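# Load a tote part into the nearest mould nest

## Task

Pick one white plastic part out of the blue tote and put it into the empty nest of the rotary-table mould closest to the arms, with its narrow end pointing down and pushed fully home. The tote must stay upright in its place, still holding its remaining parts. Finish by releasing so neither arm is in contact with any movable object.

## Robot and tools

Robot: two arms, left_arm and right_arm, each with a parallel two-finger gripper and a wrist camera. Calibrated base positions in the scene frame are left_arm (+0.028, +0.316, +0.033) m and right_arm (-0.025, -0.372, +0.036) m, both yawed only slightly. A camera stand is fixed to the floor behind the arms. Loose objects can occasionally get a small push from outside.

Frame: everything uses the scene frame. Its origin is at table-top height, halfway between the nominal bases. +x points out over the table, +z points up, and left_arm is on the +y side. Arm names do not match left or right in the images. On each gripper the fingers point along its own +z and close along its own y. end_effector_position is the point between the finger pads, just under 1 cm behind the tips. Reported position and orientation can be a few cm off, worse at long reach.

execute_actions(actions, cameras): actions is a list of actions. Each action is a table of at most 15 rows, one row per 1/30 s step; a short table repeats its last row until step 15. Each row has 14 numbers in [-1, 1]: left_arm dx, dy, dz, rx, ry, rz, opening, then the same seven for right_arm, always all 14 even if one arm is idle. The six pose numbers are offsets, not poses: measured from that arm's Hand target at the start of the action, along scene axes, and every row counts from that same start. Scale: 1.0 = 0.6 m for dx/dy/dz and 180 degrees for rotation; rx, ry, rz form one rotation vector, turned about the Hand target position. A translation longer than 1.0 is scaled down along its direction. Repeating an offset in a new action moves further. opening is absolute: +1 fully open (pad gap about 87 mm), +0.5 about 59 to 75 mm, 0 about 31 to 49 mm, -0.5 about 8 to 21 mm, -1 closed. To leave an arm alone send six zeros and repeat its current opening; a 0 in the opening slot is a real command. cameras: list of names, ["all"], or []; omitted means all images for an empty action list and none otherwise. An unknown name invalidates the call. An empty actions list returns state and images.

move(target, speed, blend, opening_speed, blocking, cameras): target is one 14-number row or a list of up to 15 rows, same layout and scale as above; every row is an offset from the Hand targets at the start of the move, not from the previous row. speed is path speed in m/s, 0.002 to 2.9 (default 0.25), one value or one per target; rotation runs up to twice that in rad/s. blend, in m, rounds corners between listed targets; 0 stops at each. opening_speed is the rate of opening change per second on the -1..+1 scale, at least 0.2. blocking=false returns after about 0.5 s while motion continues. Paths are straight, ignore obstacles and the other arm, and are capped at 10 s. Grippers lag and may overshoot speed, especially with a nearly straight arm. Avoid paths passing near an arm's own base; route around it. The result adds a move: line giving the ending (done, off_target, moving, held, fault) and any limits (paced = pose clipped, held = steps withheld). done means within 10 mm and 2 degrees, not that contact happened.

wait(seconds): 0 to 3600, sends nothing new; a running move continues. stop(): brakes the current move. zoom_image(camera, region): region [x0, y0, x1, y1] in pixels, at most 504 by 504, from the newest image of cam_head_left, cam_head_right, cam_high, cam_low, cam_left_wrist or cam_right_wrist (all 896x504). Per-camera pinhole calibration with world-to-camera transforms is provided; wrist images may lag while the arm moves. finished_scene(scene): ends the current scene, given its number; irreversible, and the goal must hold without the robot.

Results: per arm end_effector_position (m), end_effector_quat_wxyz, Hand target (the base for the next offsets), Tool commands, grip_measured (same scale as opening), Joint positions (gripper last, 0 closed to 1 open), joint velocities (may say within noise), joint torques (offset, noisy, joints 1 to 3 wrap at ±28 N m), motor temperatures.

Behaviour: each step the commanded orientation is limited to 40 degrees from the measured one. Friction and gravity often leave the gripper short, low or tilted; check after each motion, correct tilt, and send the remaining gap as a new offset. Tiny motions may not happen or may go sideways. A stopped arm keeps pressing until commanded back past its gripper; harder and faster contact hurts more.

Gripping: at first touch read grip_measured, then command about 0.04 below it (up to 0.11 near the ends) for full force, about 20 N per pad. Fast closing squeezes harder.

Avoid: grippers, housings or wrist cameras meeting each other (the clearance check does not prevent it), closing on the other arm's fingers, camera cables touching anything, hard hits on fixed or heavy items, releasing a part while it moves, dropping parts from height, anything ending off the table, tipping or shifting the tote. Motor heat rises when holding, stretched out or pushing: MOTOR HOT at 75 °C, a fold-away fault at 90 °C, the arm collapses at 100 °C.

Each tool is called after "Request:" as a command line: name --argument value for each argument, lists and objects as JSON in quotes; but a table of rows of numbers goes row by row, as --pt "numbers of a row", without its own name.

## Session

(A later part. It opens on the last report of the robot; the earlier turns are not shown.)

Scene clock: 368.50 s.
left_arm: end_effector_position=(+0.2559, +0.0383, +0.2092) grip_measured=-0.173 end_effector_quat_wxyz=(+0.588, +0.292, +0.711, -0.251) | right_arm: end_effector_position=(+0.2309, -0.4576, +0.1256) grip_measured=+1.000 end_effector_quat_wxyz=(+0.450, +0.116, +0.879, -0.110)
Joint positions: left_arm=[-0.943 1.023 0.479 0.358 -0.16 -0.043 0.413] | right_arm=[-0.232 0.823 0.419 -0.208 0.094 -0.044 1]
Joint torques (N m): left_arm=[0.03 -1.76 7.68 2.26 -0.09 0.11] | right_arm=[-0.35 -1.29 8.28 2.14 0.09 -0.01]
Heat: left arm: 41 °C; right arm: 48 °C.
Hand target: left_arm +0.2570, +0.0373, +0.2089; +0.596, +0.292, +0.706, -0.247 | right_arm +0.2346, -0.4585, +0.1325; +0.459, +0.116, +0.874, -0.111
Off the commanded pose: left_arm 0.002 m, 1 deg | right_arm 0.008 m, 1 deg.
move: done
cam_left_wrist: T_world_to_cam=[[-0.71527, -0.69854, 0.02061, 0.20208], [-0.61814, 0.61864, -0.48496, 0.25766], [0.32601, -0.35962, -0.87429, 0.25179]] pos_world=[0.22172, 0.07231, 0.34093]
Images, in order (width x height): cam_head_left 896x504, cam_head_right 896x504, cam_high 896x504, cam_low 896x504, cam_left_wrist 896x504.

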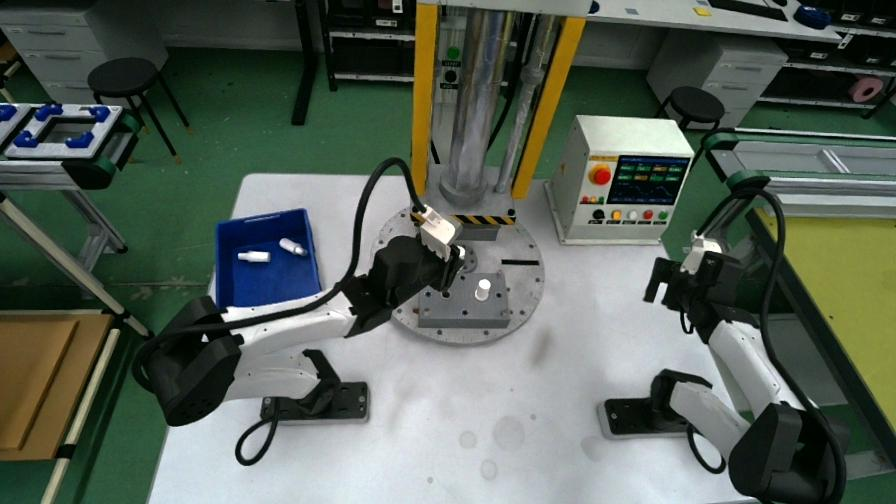

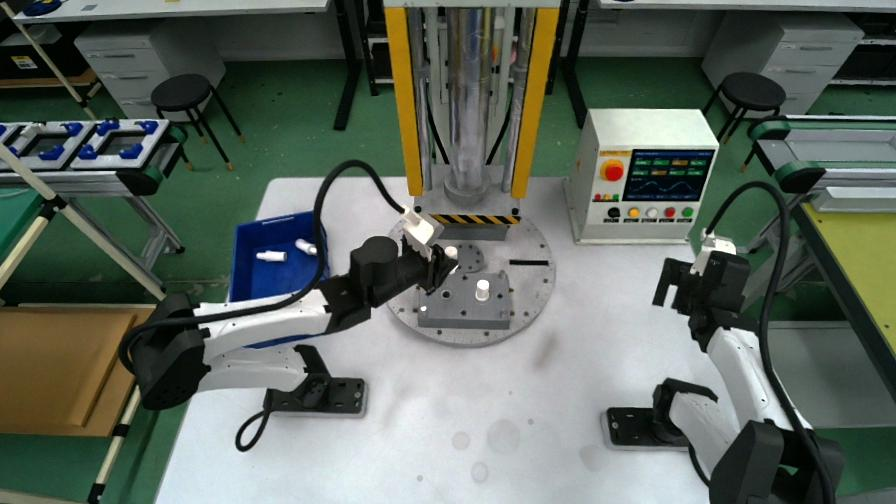

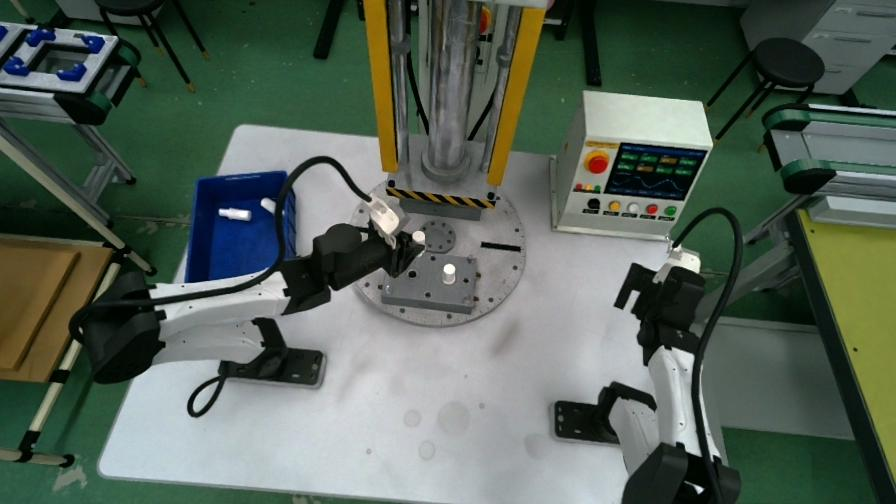

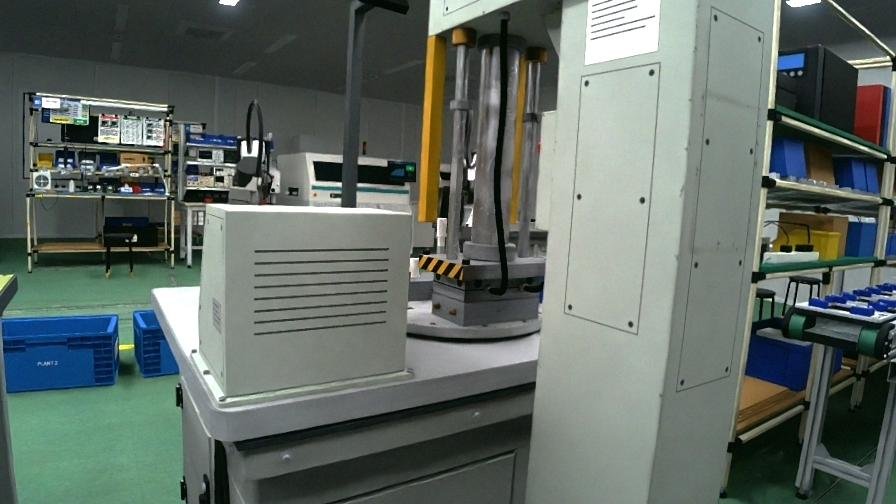

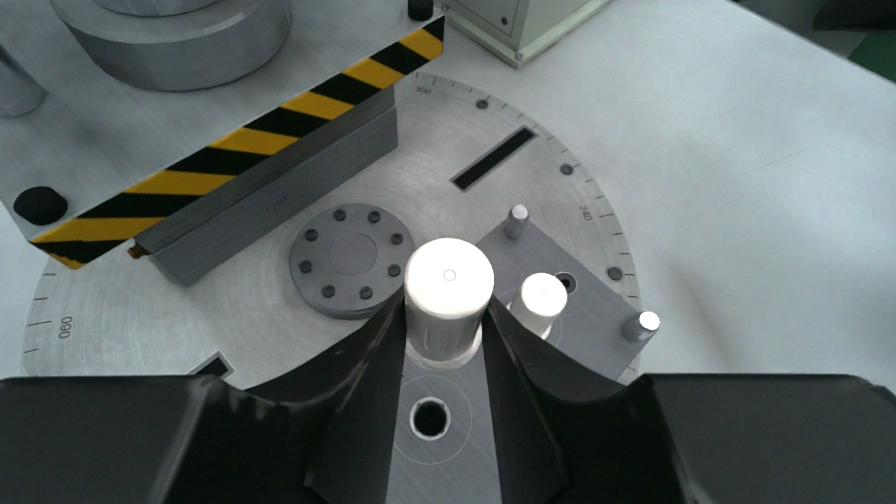

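Request:
move --target '[-0.01,0.022,-0.055,0,0,0,-0.55,0,0,0,0,0,0,1]' --speed 0.15 --cameras '["cam_left_wrist","cam_high","cam_low"]'

Request:
zoom_image --camera "cam_left_wrist" --region '[360, 220, 620, 460]'

Request:
zoom_image --camera "cam_low" --region '[400, 190, 500, 310]'

Request:
zoom_image --camera "cam_high" --region '[370, 210, 490, 310]'

Scene clock: 434.30 s.
left_arm: end_effector_position=(+0.2481, +0.0495, +0.1748) grip_measured=-0.173 end_effector_quat_wxyz=(+0.587, +0.294, +0.712, -0.250) | right_arm: end_effector_position=(+0.2309, -0.4576, +0.1256) grip_measured=+1.000 end_effector_quat_wxyz=(+0.450, +0.116, +0.879, -0.110)
Joint positions: left_arm=[-0.943 1.023 0.335 0.498 -0.16 -0.041 0.413] | right_arm=[-0.232 0.823 0.419 -0.208 0.094 -0.044 1]
Joint torques (N m): left_arm=[1.18 -1.77 7.35 2.25 0.05 0.13] | right_arm=[-0.36 -1.31 8.21 2.14 0.08 -0.02]
Motor temperatures (°C): left_arm=[29 33 43 37 27 29 29] | right_arm=[30 35 49 43 27 28 31]
Heat: left arm: 43 °C; right arm: 49 °C.
Hand target: left_arm +0.2510, +0.0505, +0.1760; +0.596, +0.292, +0.706, -0.247 | right_arm +0.2346, -0.4585, +0.1325; +0.459, +0.116, +0.874, -0.111
Off the commanded pose: left_arm 0.003 m, 1 deg | right_arm 0.008 m, 1 deg.
move: done
cam_left_wrist: T_world_to_cam=[[-0.71547, -0.69839, 0.01855, 0.20542], [-0.61838, 0.62069, -0.48202, 0.22878], [0.32512, -0.35635, -0.87596, 0.22861]] pos_world=[0.21412, 0.08293, 0.30672]
Images, in order (width x height): cam_high 896x504, cam_low 896x504, cam_left_wrist 896x504.

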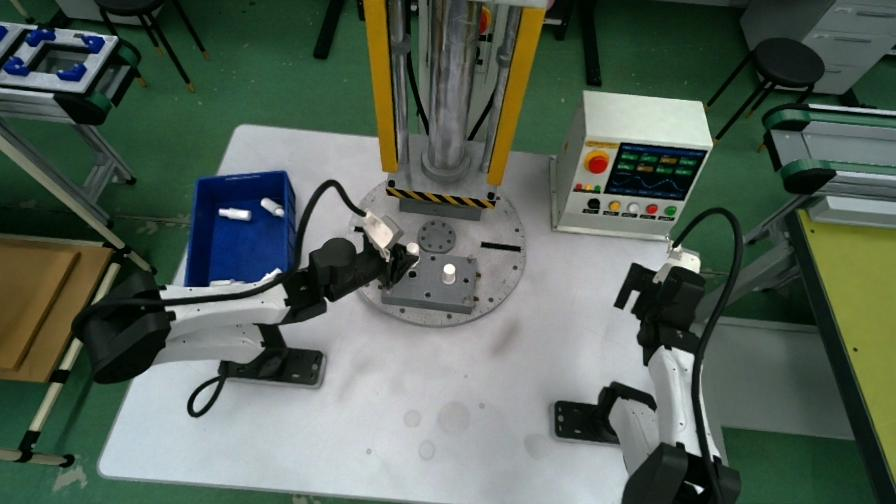

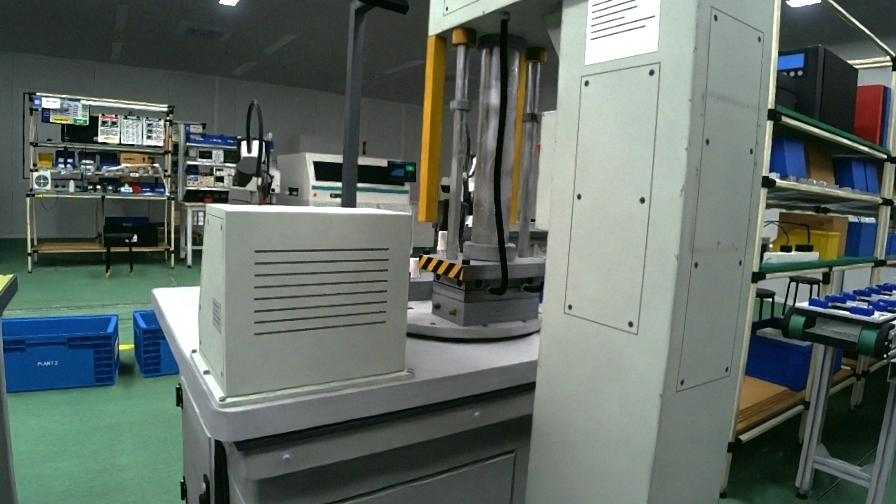

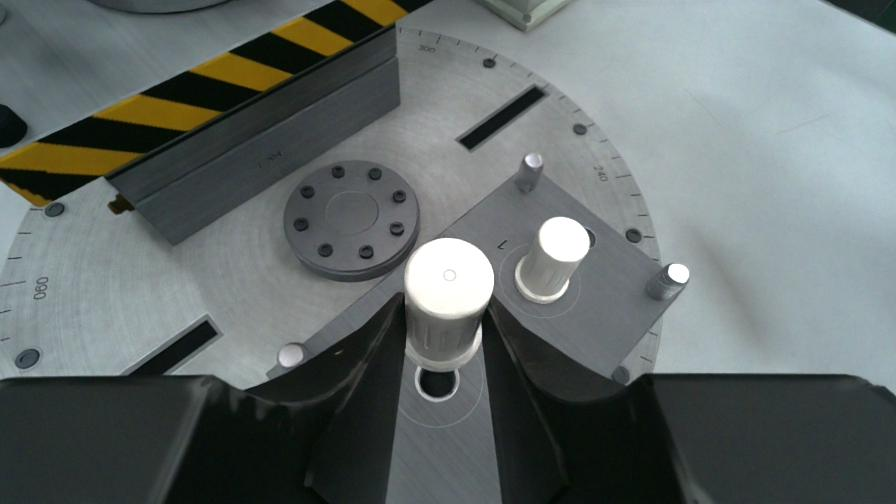

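Scaled by 1.938 from the camera's image (finer frame: 1280x720).

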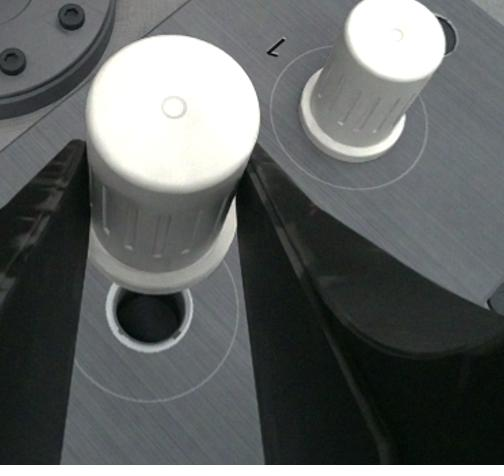

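Scaled by 4.200 from the camera's image (finer frame: 1280x720).

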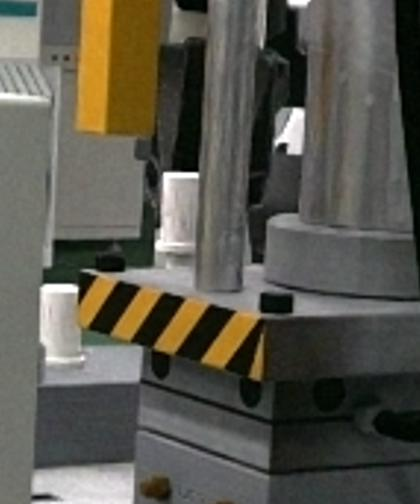

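Scaled by 4.200 from the camera's image (finer frame: 1280x720).

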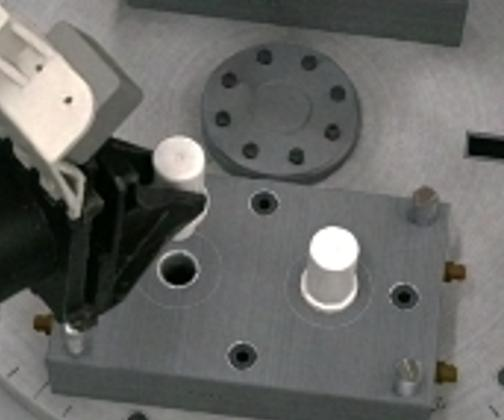

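Request:
move --target '[0.0,0.0065,-0.06,0,0,0,-0.55,0,0,0,0,0,0,1]' --speed 0.1 --cameras '["cam_left_wrist","cam_high","cam_head_right"]'

Request:
zoom_image --camera "cam_left_wrist" --region '[360, 200, 620, 440]'

Request:
zoom_image --camera "cam_high" --region '[380, 230, 450, 300]'

Request:
zoom_image --camera "cam_head_right" --region '[410, 240, 500, 330]'

Scene clock: 467.30 s.
left_arm: end_effector_position=(+0.2494, +0.0534, +0.1400) grip_measured=-0.173 end_effector_quat_wxyz=(+0.590, +0.290, +0.712, -0.248) | right_arm: end_effector_position=(+0.2309, -0.4576, +0.1256) grip_measured=+1.000 end_effector_quat_wxyz=(+0.450, +0.116, +0.879, -0.110)
Joint positions: left_arm=[-0.934 1.155 0.22 0.751 -0.16 -0.04 0.413] | right_arm=[-0.232 0.823 0.419 -0.208 0.094 -0.044 1]
Joint torques (N m): left_arm=[1.42 -1.81 6.54 2.23 0.18 0.13] | right_arm=[-0.25 -1.26 8.17 2.12 0.1 0.02]
Heat: left arm: 41 °C; right arm: 49 °C.
Hand target: left_arm +0.2511, +0.0544, +0.1399; +0.596, +0.292, +0.706, -0.247 | right_arm +0.2346, -0.4585, +0.1325; +0.459, +0.116, +0.874, -0.111
Off the commanded pose: left_arm 0.002 m, 1 deg | right_arm 0.008 m, 1 deg.
move: done
cam_left_wrist: T_world_to_cam=[[-0.70904, -0.70494, 0.01802, 0.20859], [-0.62189, 0.61305, -0.48726, 0.21231], [0.33244, -0.35669, -0.87307, 0.19694]] pos_world=[0.21446, 0.08713, 0.27164]
Images, in order (width x height): cam_head_right 896x504, cam_high 896x504, cam_left_wrist 896x504.

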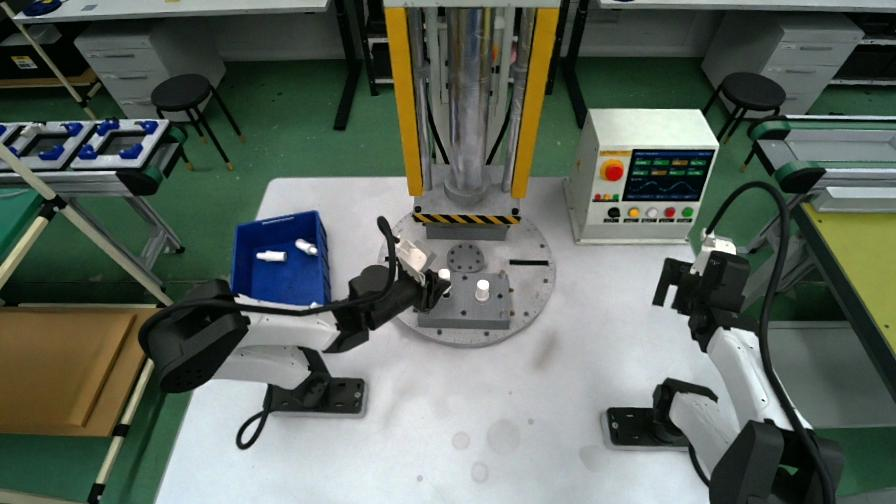

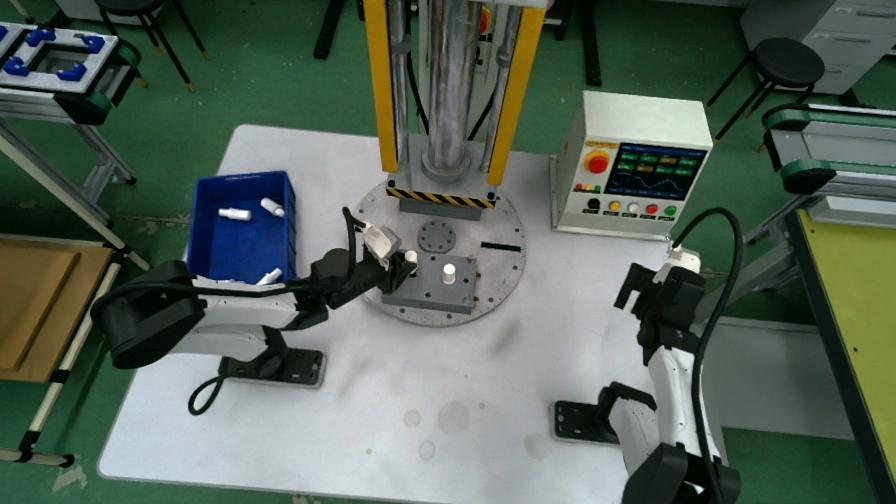

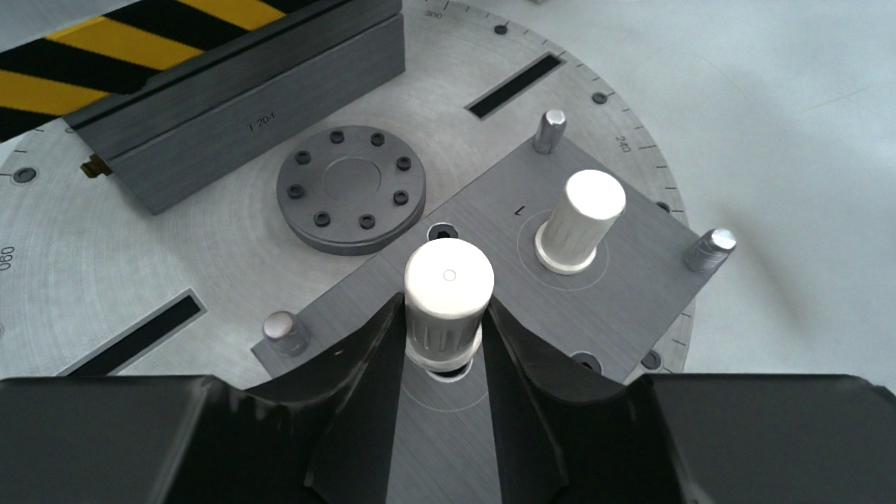

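Scaled by 1.938 from the camera's image (finer frame: 1280x720).

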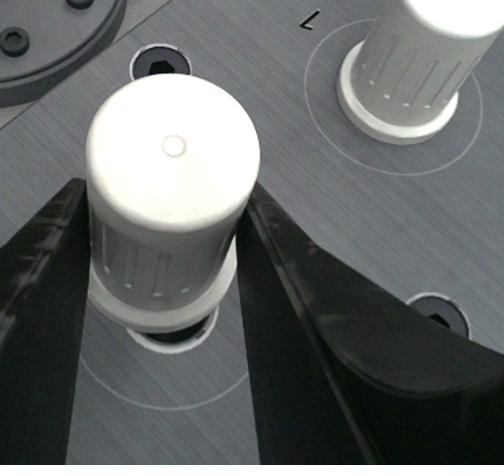

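Scaled by 7.200 from the camera's image (finer frame: 1280x720).

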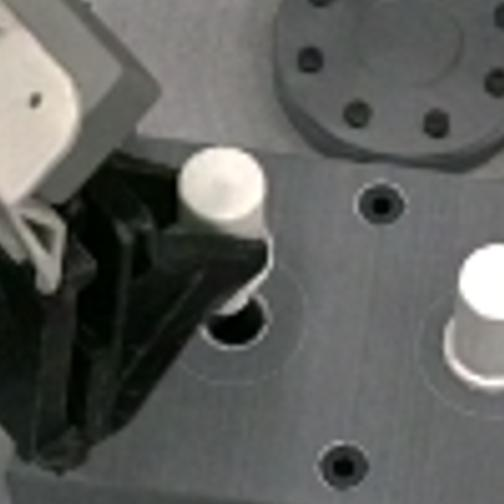

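Scaled by 5.600 from the camera's image (finer frame: 1280x720).

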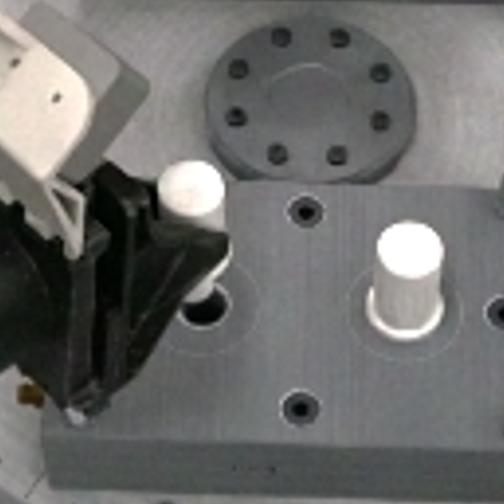

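Request:
move --target '[0.002,-0.004,0.003,0.0177,0.0177,0,-0.55,0,0,0,0,0,0,1]' --speed 0.1 --cameras '["cam_left_wrist","cam_high","cam_head_right"]'

Request:
zoom_image --camera "cam_left_wrist" --region '[360, 200, 620, 440]'

Request:
zoom_image --camera "cam_high" --region '[390, 240, 470, 300]'

Request:
zoom_image --camera "cam_head_right" --region '[420, 260, 500, 320]'

Scene clock: 503.53 s.
left_arm: end_effector_position=(+0.2483, +0.0552, +0.1298) grip_measured=-0.174 end_effector_quat_wxyz=(+0.559, +0.305, +0.736, -0.229) | right_arm: end_effector_position=(+0.2309, -0.4576, +0.1256) grip_measured=+1.000 end_effector_quat_wxyz=(+0.450, +0.116, +0.879, -0.110)
Joint positions: left_arm=[-0.931 1.143 0.271 0.596 -0.156 -0.04 0.413] | right_arm=[-0.232 0.823 0.419 -0.208 0.094 -0.044 1]
Joint torques (N m): left_arm=[1.42 -3.71 10.02 1.77 0.18 0.04] | right_arm=[-0.32 -1.31 8.27 2.14 0.09 0.03]
Motor temperatures (°C): left_arm=[29 32 42 43 27 29 30] | right_arm=[30 34 49 43 27 28 31]
Heat: left arm: 43 °C; right arm: 49 °C.
Hand target: left_arm +0.2523, +0.0520, +0.1417; +0.567, +0.302, +0.729, -0.235 | right_arm +0.2346, -0.4585, +0.1325; +0.459, +0.116, +0.874, -0.111
Off the commanded pose: left_arm 0.013 m, 1 deg | right_arm 0.008 m, 1 deg.
move: off_target (left_arm)
cam_left_wrist: T_world_to_cam=[[-0.70922, -0.70497, 0.0044, 0.21111], [-0.64552, 0.64688, -0.40602, 0.19904], [0.28338, -0.2908, -0.91385, 0.20291]] pos_world=[0.22071, 0.07907, 0.26531]
Images, in order (width x height): cam_head_right 896x504, cam_high 896x504, cam_left_wrist 896x504.

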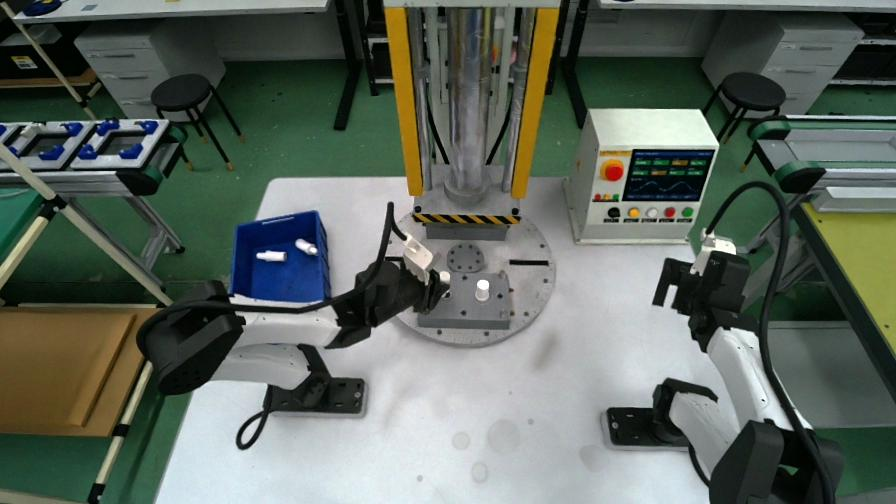

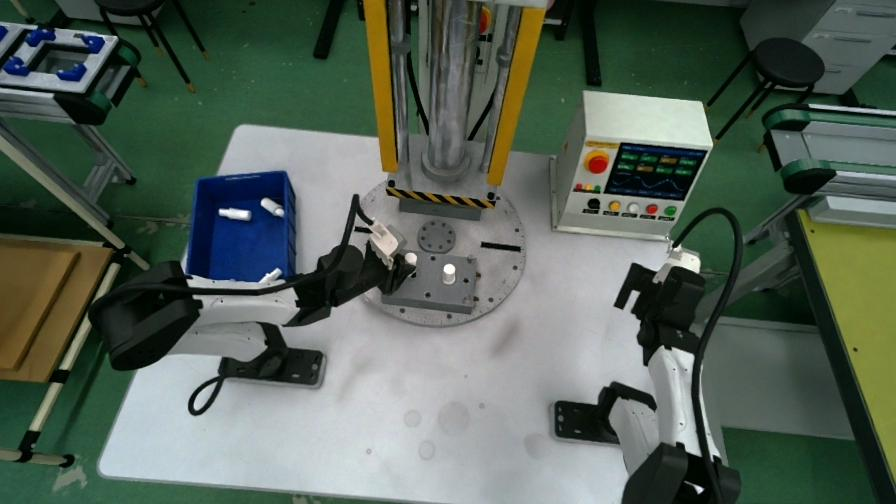

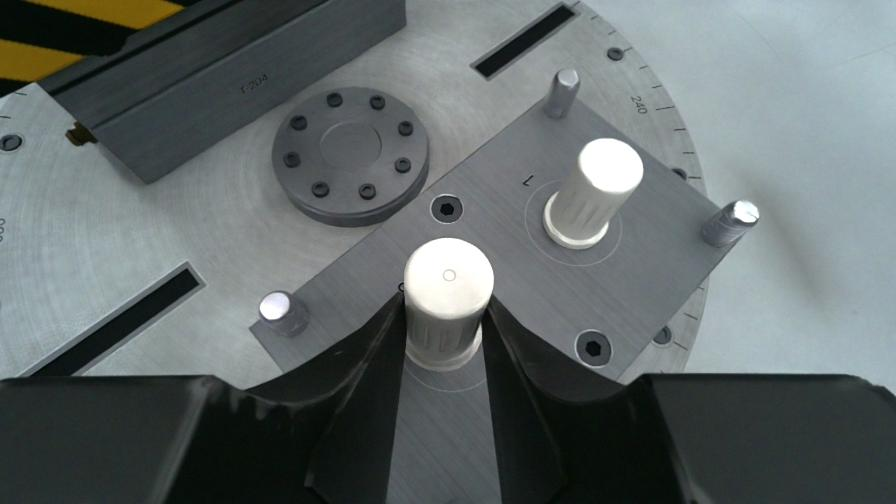

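Scaled by 1.938 from the camera's image (finer frame: 1280x720).

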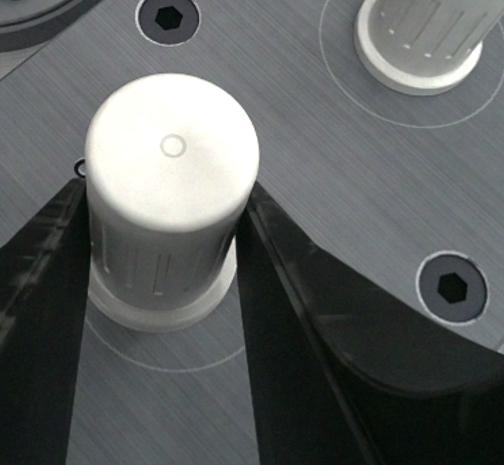

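Scaled by 6.300 from the camera's image (finer frame: 1280x720).

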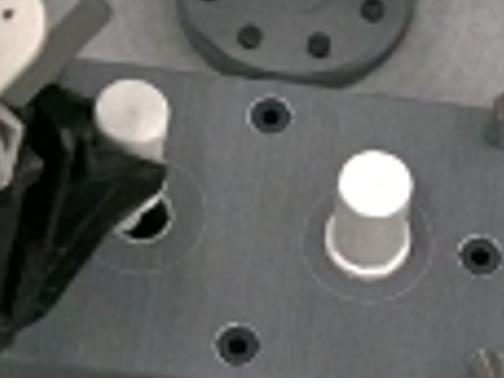

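Scaled by 6.300 from the camera's image (finer frame: 1280x720).

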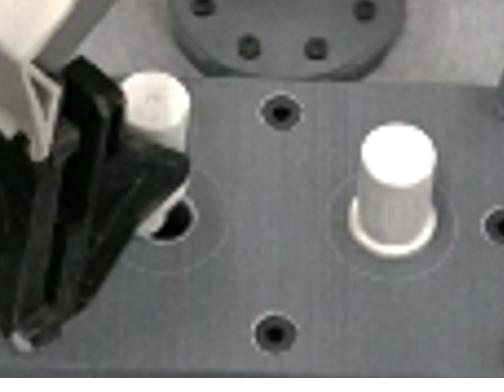

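Request:
move --target '[-0.005,-0.0083,0.003,0,0,0,-0.55,0,0,0,0,0,0,1]' --speed 0.05 --cameras '["cam_left_wrist","cam_high","cam_head_right"]'

Request:
zoom_image --camera "cam_left_wrist" --region '[360, 200, 620, 440]'

Request:
zoom_image --camera "cam_high" --region '[390, 240, 470, 300]'

Request:
zoom_image --camera "cam_head_right" --region '[420, 260, 500, 320]'

Scene clock: 539.23 s.
left_arm: end_effector_position=(+0.2463, +0.0529, +0.1299) grip_measured=-0.174 end_effector_quat_wxyz=(+0.556, +0.309, +0.737, -0.229) | right_arm: end_effector_position=(+0.2309, -0.4576, +0.1256) grip_measured=+1.000 end_effector_quat_wxyz=(+0.450, +0.116, +0.879, -0.110)
Joint positions: left_arm=[-0.942 1.143 0.28 0.579 -0.159 -0.04 0.413] | right_arm=[-0.232 0.823 0.419 -0.208 0.094 -0.044 1]
Joint torques (N m): left_arm=[0.1 -3.32 10.28 1.88 -0.06 -0.03] | right_arm=[-0.32 -1.29 8.2 2.14 0.07 -0.02]
Heat: left arm: 46 °C; right arm: 50 °C.
Hand target: left_arm +0.2492, +0.0470, +0.1435; +0.567, +0.302, +0.729, -0.235 | right_arm +0.2346, -0.4585, +0.1325; +0.459, +0.116, +0.874, -0.111
Off the commanded pose: left_arm 0.015 m, 2 deg | right_arm 0.008 m, 1 deg.
move: off_target (left_arm)
cam_left_wrist: T_world_to_cam=[[-0.71426, -0.69988, 0.00273, 0.20922], [-0.64256, 0.65421, -0.3989, 0.19712], [0.27739, -0.28667, -0.91699, 0.2045]] pos_world=[0.21937, 0.07609, 0.26559]
Images, in order (width x height): cam_head_right 896x504, cam_high 896x504, cam_left_wrist 896x504.

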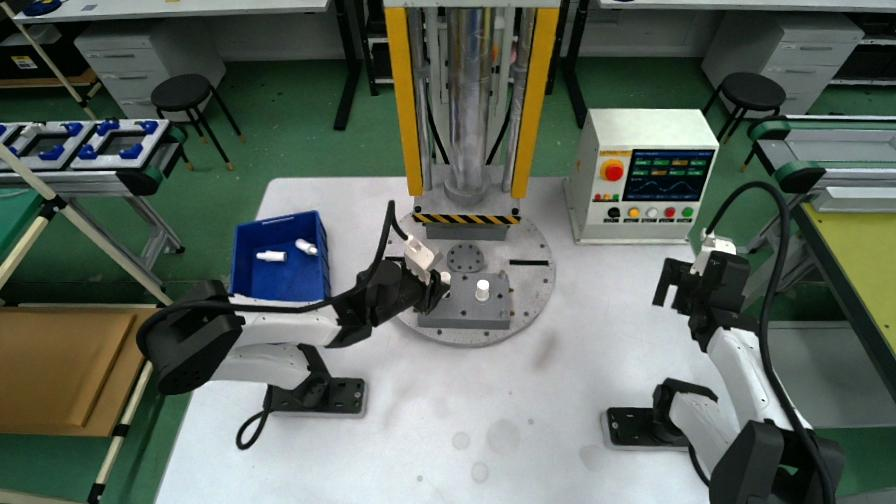

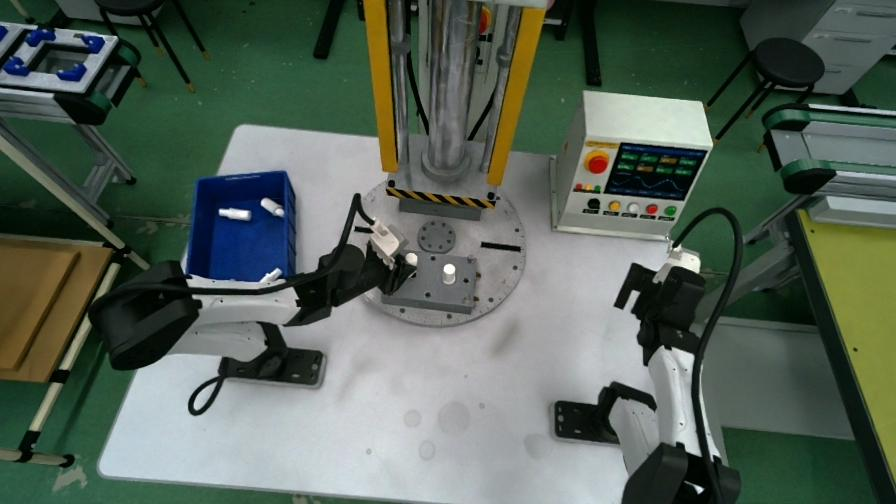

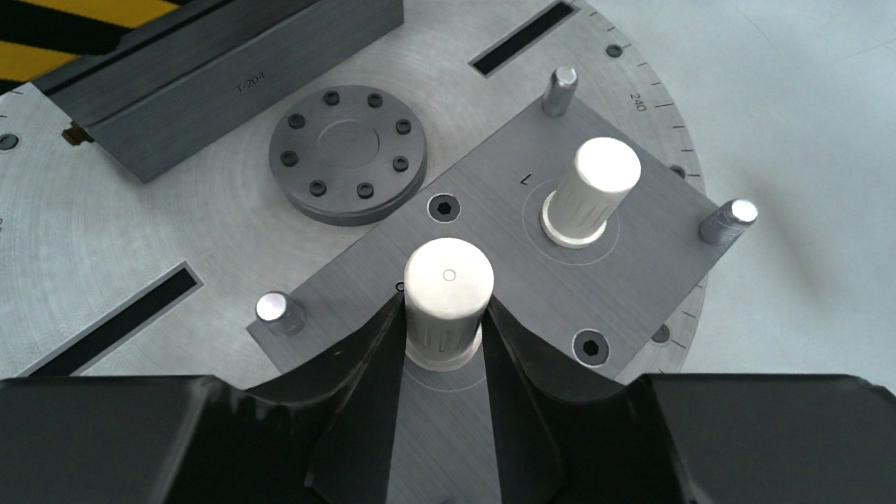

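Scaled by 1.938 from the camera's image (finer frame: 1280x720).

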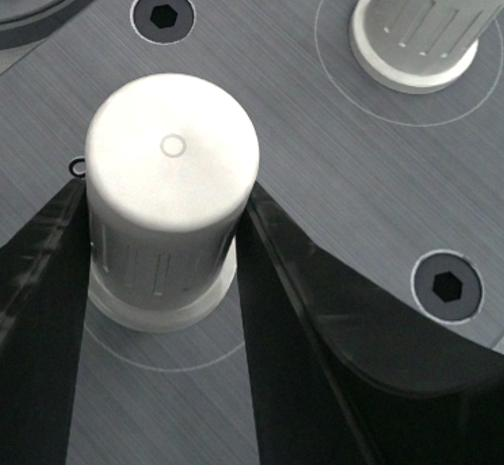

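Scaled by 6.300 from the camera's image (finer frame: 1280x720).

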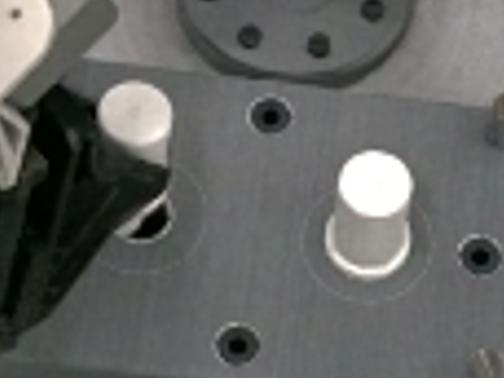

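Scaled by 6.300 from the camera's image (finer frame: 1280x720).

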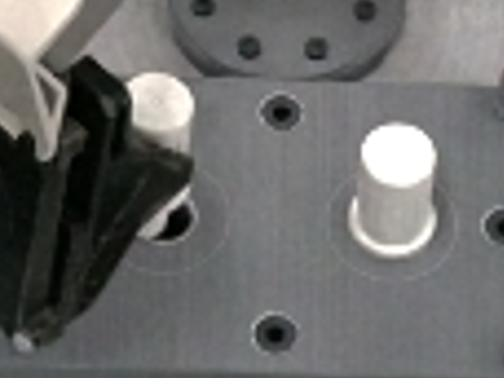

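Request:
move --target '[-0.005,-0.01,0.008,0,0,0,-0.55,0,0,0,0,0,0,1]' --speed 0.05 --cameras '["cam_left_wrist","cam_high","cam_head_right"]'

Request:
zoom_image --camera "cam_left_wrist" --region '[360, 200, 620, 440]'

Request:
zoom_image --camera "cam_high" --region '[390, 240, 470, 300]'

Request:
zoom_image --camera "cam_head_right" --region '[420, 260, 500, 320]'

Scene clock: 552.30 s.
left_arm: end_effector_position=(+0.2420, +0.0482, +0.1310) grip_measured=-0.174 end_effector_quat_wxyz=(+0.551, +0.312, +0.740, -0.227) | right_arm: end_effector_position=(+0.2309, -0.4576, +0.1256) grip_measured=+1.000 end_effector_quat_wxyz=(+0.450, +0.116, +0.879, -0.110)
Joint positions: left_arm=[-0.973 1.143 0.3 0.544 -0.187 -0.049 0.413] | right_arm=[-0.232 0.823 0.419 -0.208 0.094 -0.044 1]
Joint torques (N m): left_arm=[0.06 -3.38 10.65 1.97 -0.12 -0.02] | right_arm=[-0.21 -1.25 8.27 2.14 0.09 0.03]
Heat: left arm: 46 °C; right arm: 50 °C.
Hand target: left_arm +0.2463, +0.0411, +0.1482; +0.567, +0.302, +0.729, -0.235 | right_arm +0.2346, -0.4585, +0.1325; +0.459, +0.116, +0.874, -0.111
Off the commanded pose: left_arm 0.019 m, 3 deg | right_arm 0.008 m, 1 deg.
move: off_target (left_arm)
cam_left_wrist: T_world_to_cam=[[-0.7158, -0.69831, 0.00049, 0.20348], [-0.64401, 0.65987, -0.38706, 0.19654], [0.26997, -0.27737, -0.92205, 0.20744]] pos_world=[0.21623, 0.06994, 0.26724]
Images, in order (width x height): cam_head_right 896x504, cam_high 896x504, cam_left_wrist 896x504.

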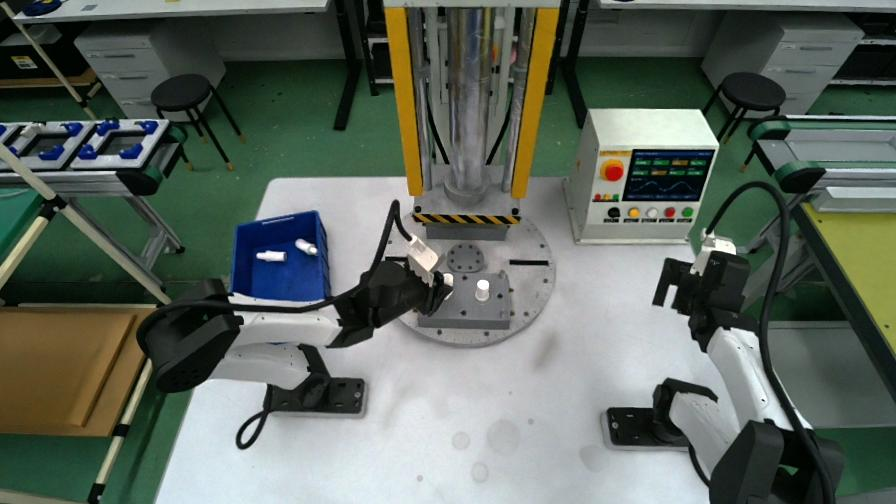

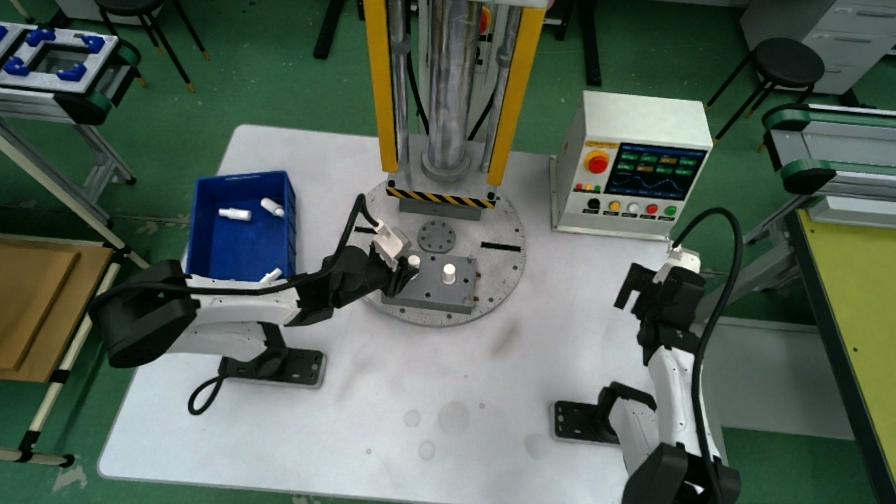

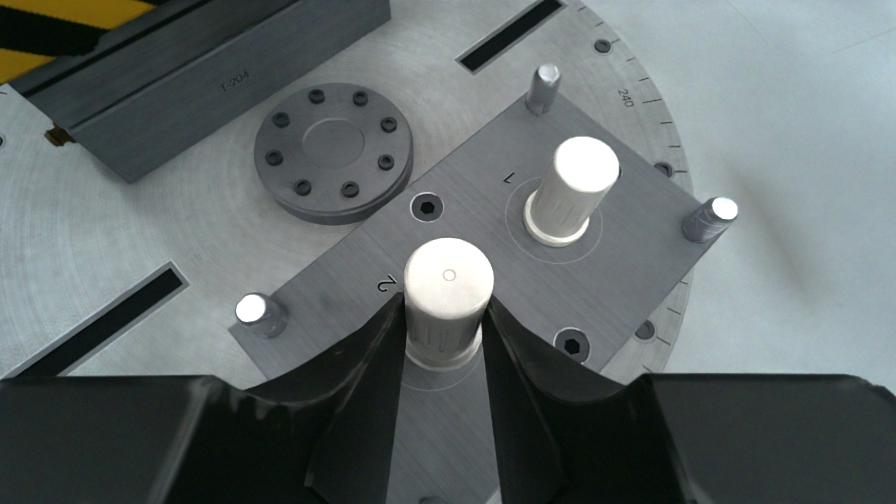

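Scaled by 1.938 from the camera's image (finer frame: 1280x720).

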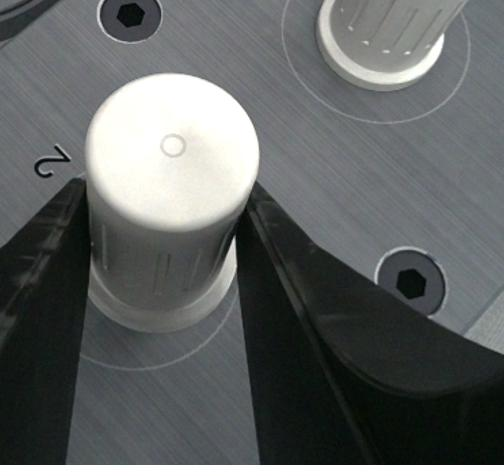

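Scaled by 6.300 from the camera's image (finer frame: 1280x720).

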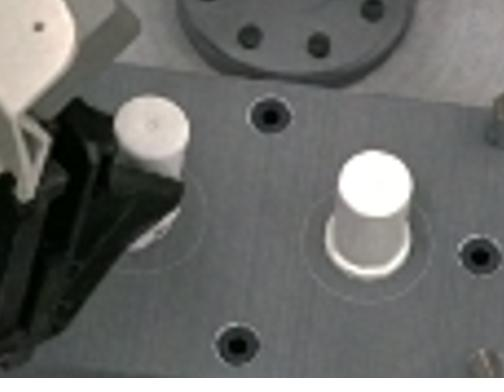

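Scaled by 6.300 from the camera's image (finer frame: 1280x720).

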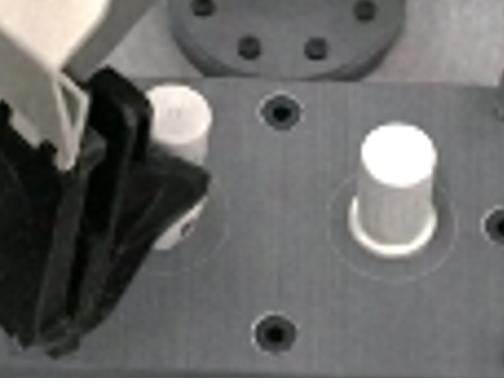

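Request:
move --pt "-0.004 0.015 0.03 0 0 0 -0.55 0 0 0 0 0 0 1" --pt "-0.004 0.015 -0.02 0 0 0 -0.55 0 0 0 0 0 0 1" --speed 0.08 --cameras '["cam_left_wrist","cam_high","cam_head_right"]'

Request:
zoom_image --camera "cam_left_wrist" --region '[360, 200, 620, 440]'

Request:
zoom_image --camera "cam_high" --region '[390, 240, 470, 300]'

Request:
zoom_image --camera "cam_head_right" --region '[420, 260, 500, 320]'

Scene clock: 567.10 s.
left_arm: end_effector_position=(+0.2414, +0.0493, +0.1364) grip_measured=-0.174 end_effector_quat_wxyz=(+0.562, +0.306, +0.732, -0.234) | right_arm: end_effector_position=(+0.2309, -0.4576, +0.1256) grip_measured=+1.000 end_effector_quat_wxyz=(+0.450, +0.116, +0.879, -0.110)
Joint positions: left_arm=[-0.973 1.122 0.281 0.574 -0.187 -0.049 0.413] | right_arm=[-0.232 0.823 0.419 -0.208 0.094 -0.044 1]
Joint torques (N m): left_arm=[1.31 -1.85 6.86 2.23 0.07 0.02] | right_arm=[-0.29 -1.25 8.28 2.13 0.07 0.01]
Heat: left arm: 46 °C; right arm: 50 °C.
Hand target: left_arm +0.2439, +0.0500, +0.1363; +0.568, +0.302, +0.729, -0.235 | right_arm +0.2346, -0.4585, +0.1325; +0.459, +0.116, +0.874, -0.111
Off the commanded pose: left_arm 0.003 m, 1 deg | right_arm 0.008 m, 1 deg.
move: done
cam_left_wrist: T_world_to_cam=[[-0.71561, -0.69847, 0.00642, 0.20295], [-0.63711, 0.64892, -0.41593, 0.20033], [0.28635, -0.30173, -0.90937, 0.20831]] pos_world=[0.21321, 0.07461, 0.27145]
Images, in order (width x height): cam_head_right 896x504, cam_high 896x504, cam_left_wrist 896x504.

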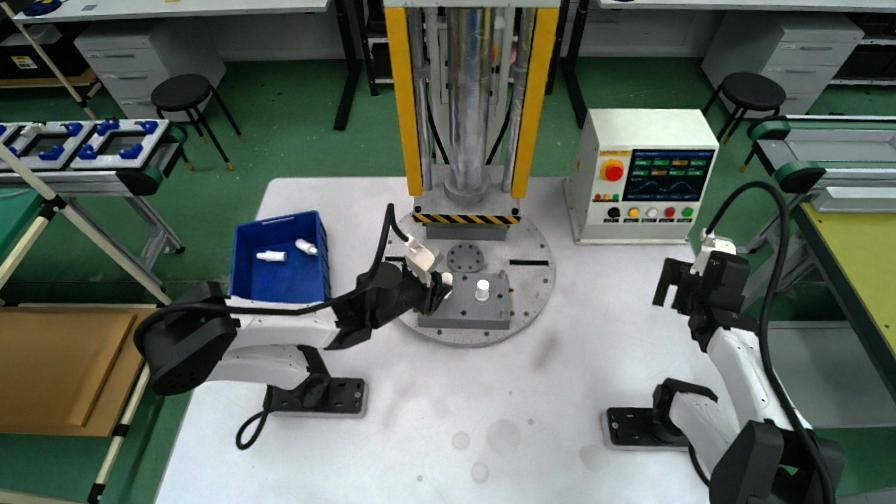

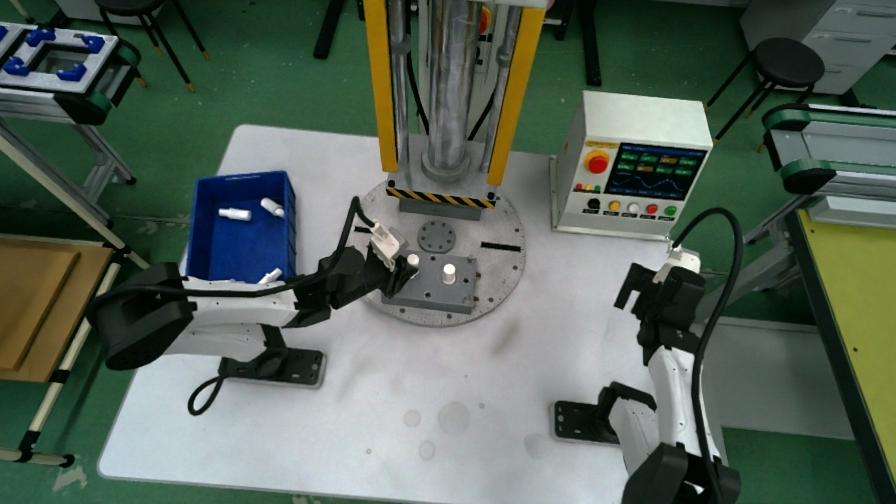

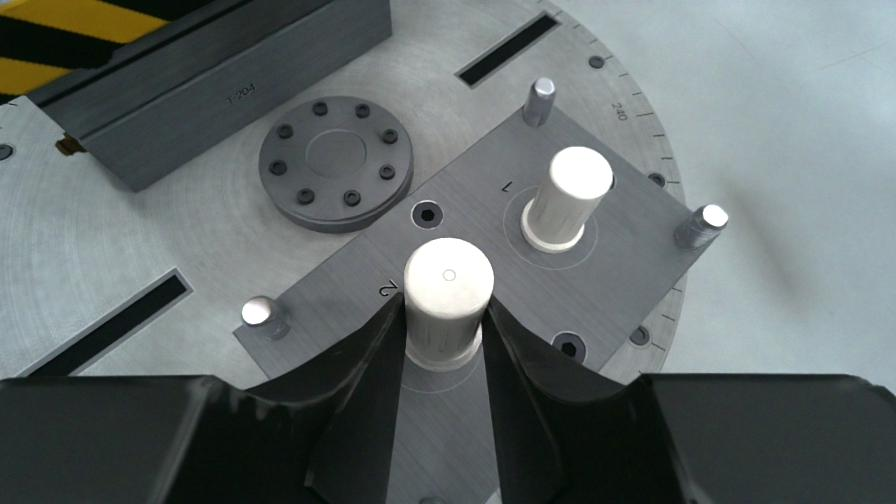

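Scaled by 1.938 from the camera's image (finer frame: 1280x720).

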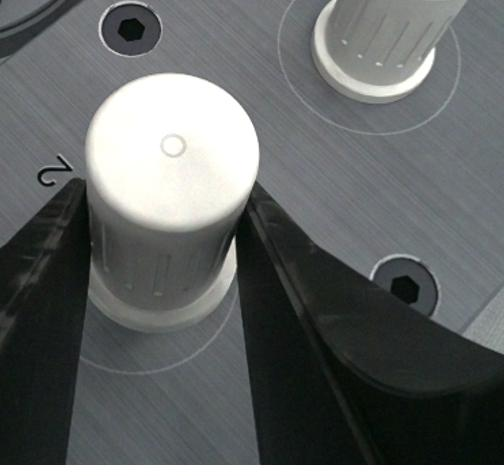

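Scaled by 6.300 from the camera's image (finer frame: 1280x720).

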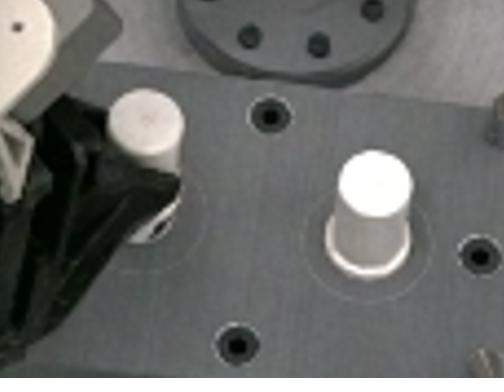

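Scaled by 6.300 from the camera's image (finer frame: 1280x720).

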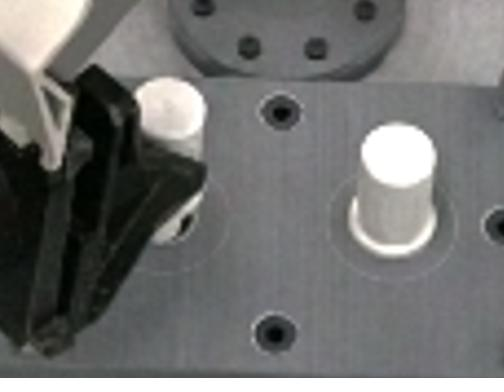

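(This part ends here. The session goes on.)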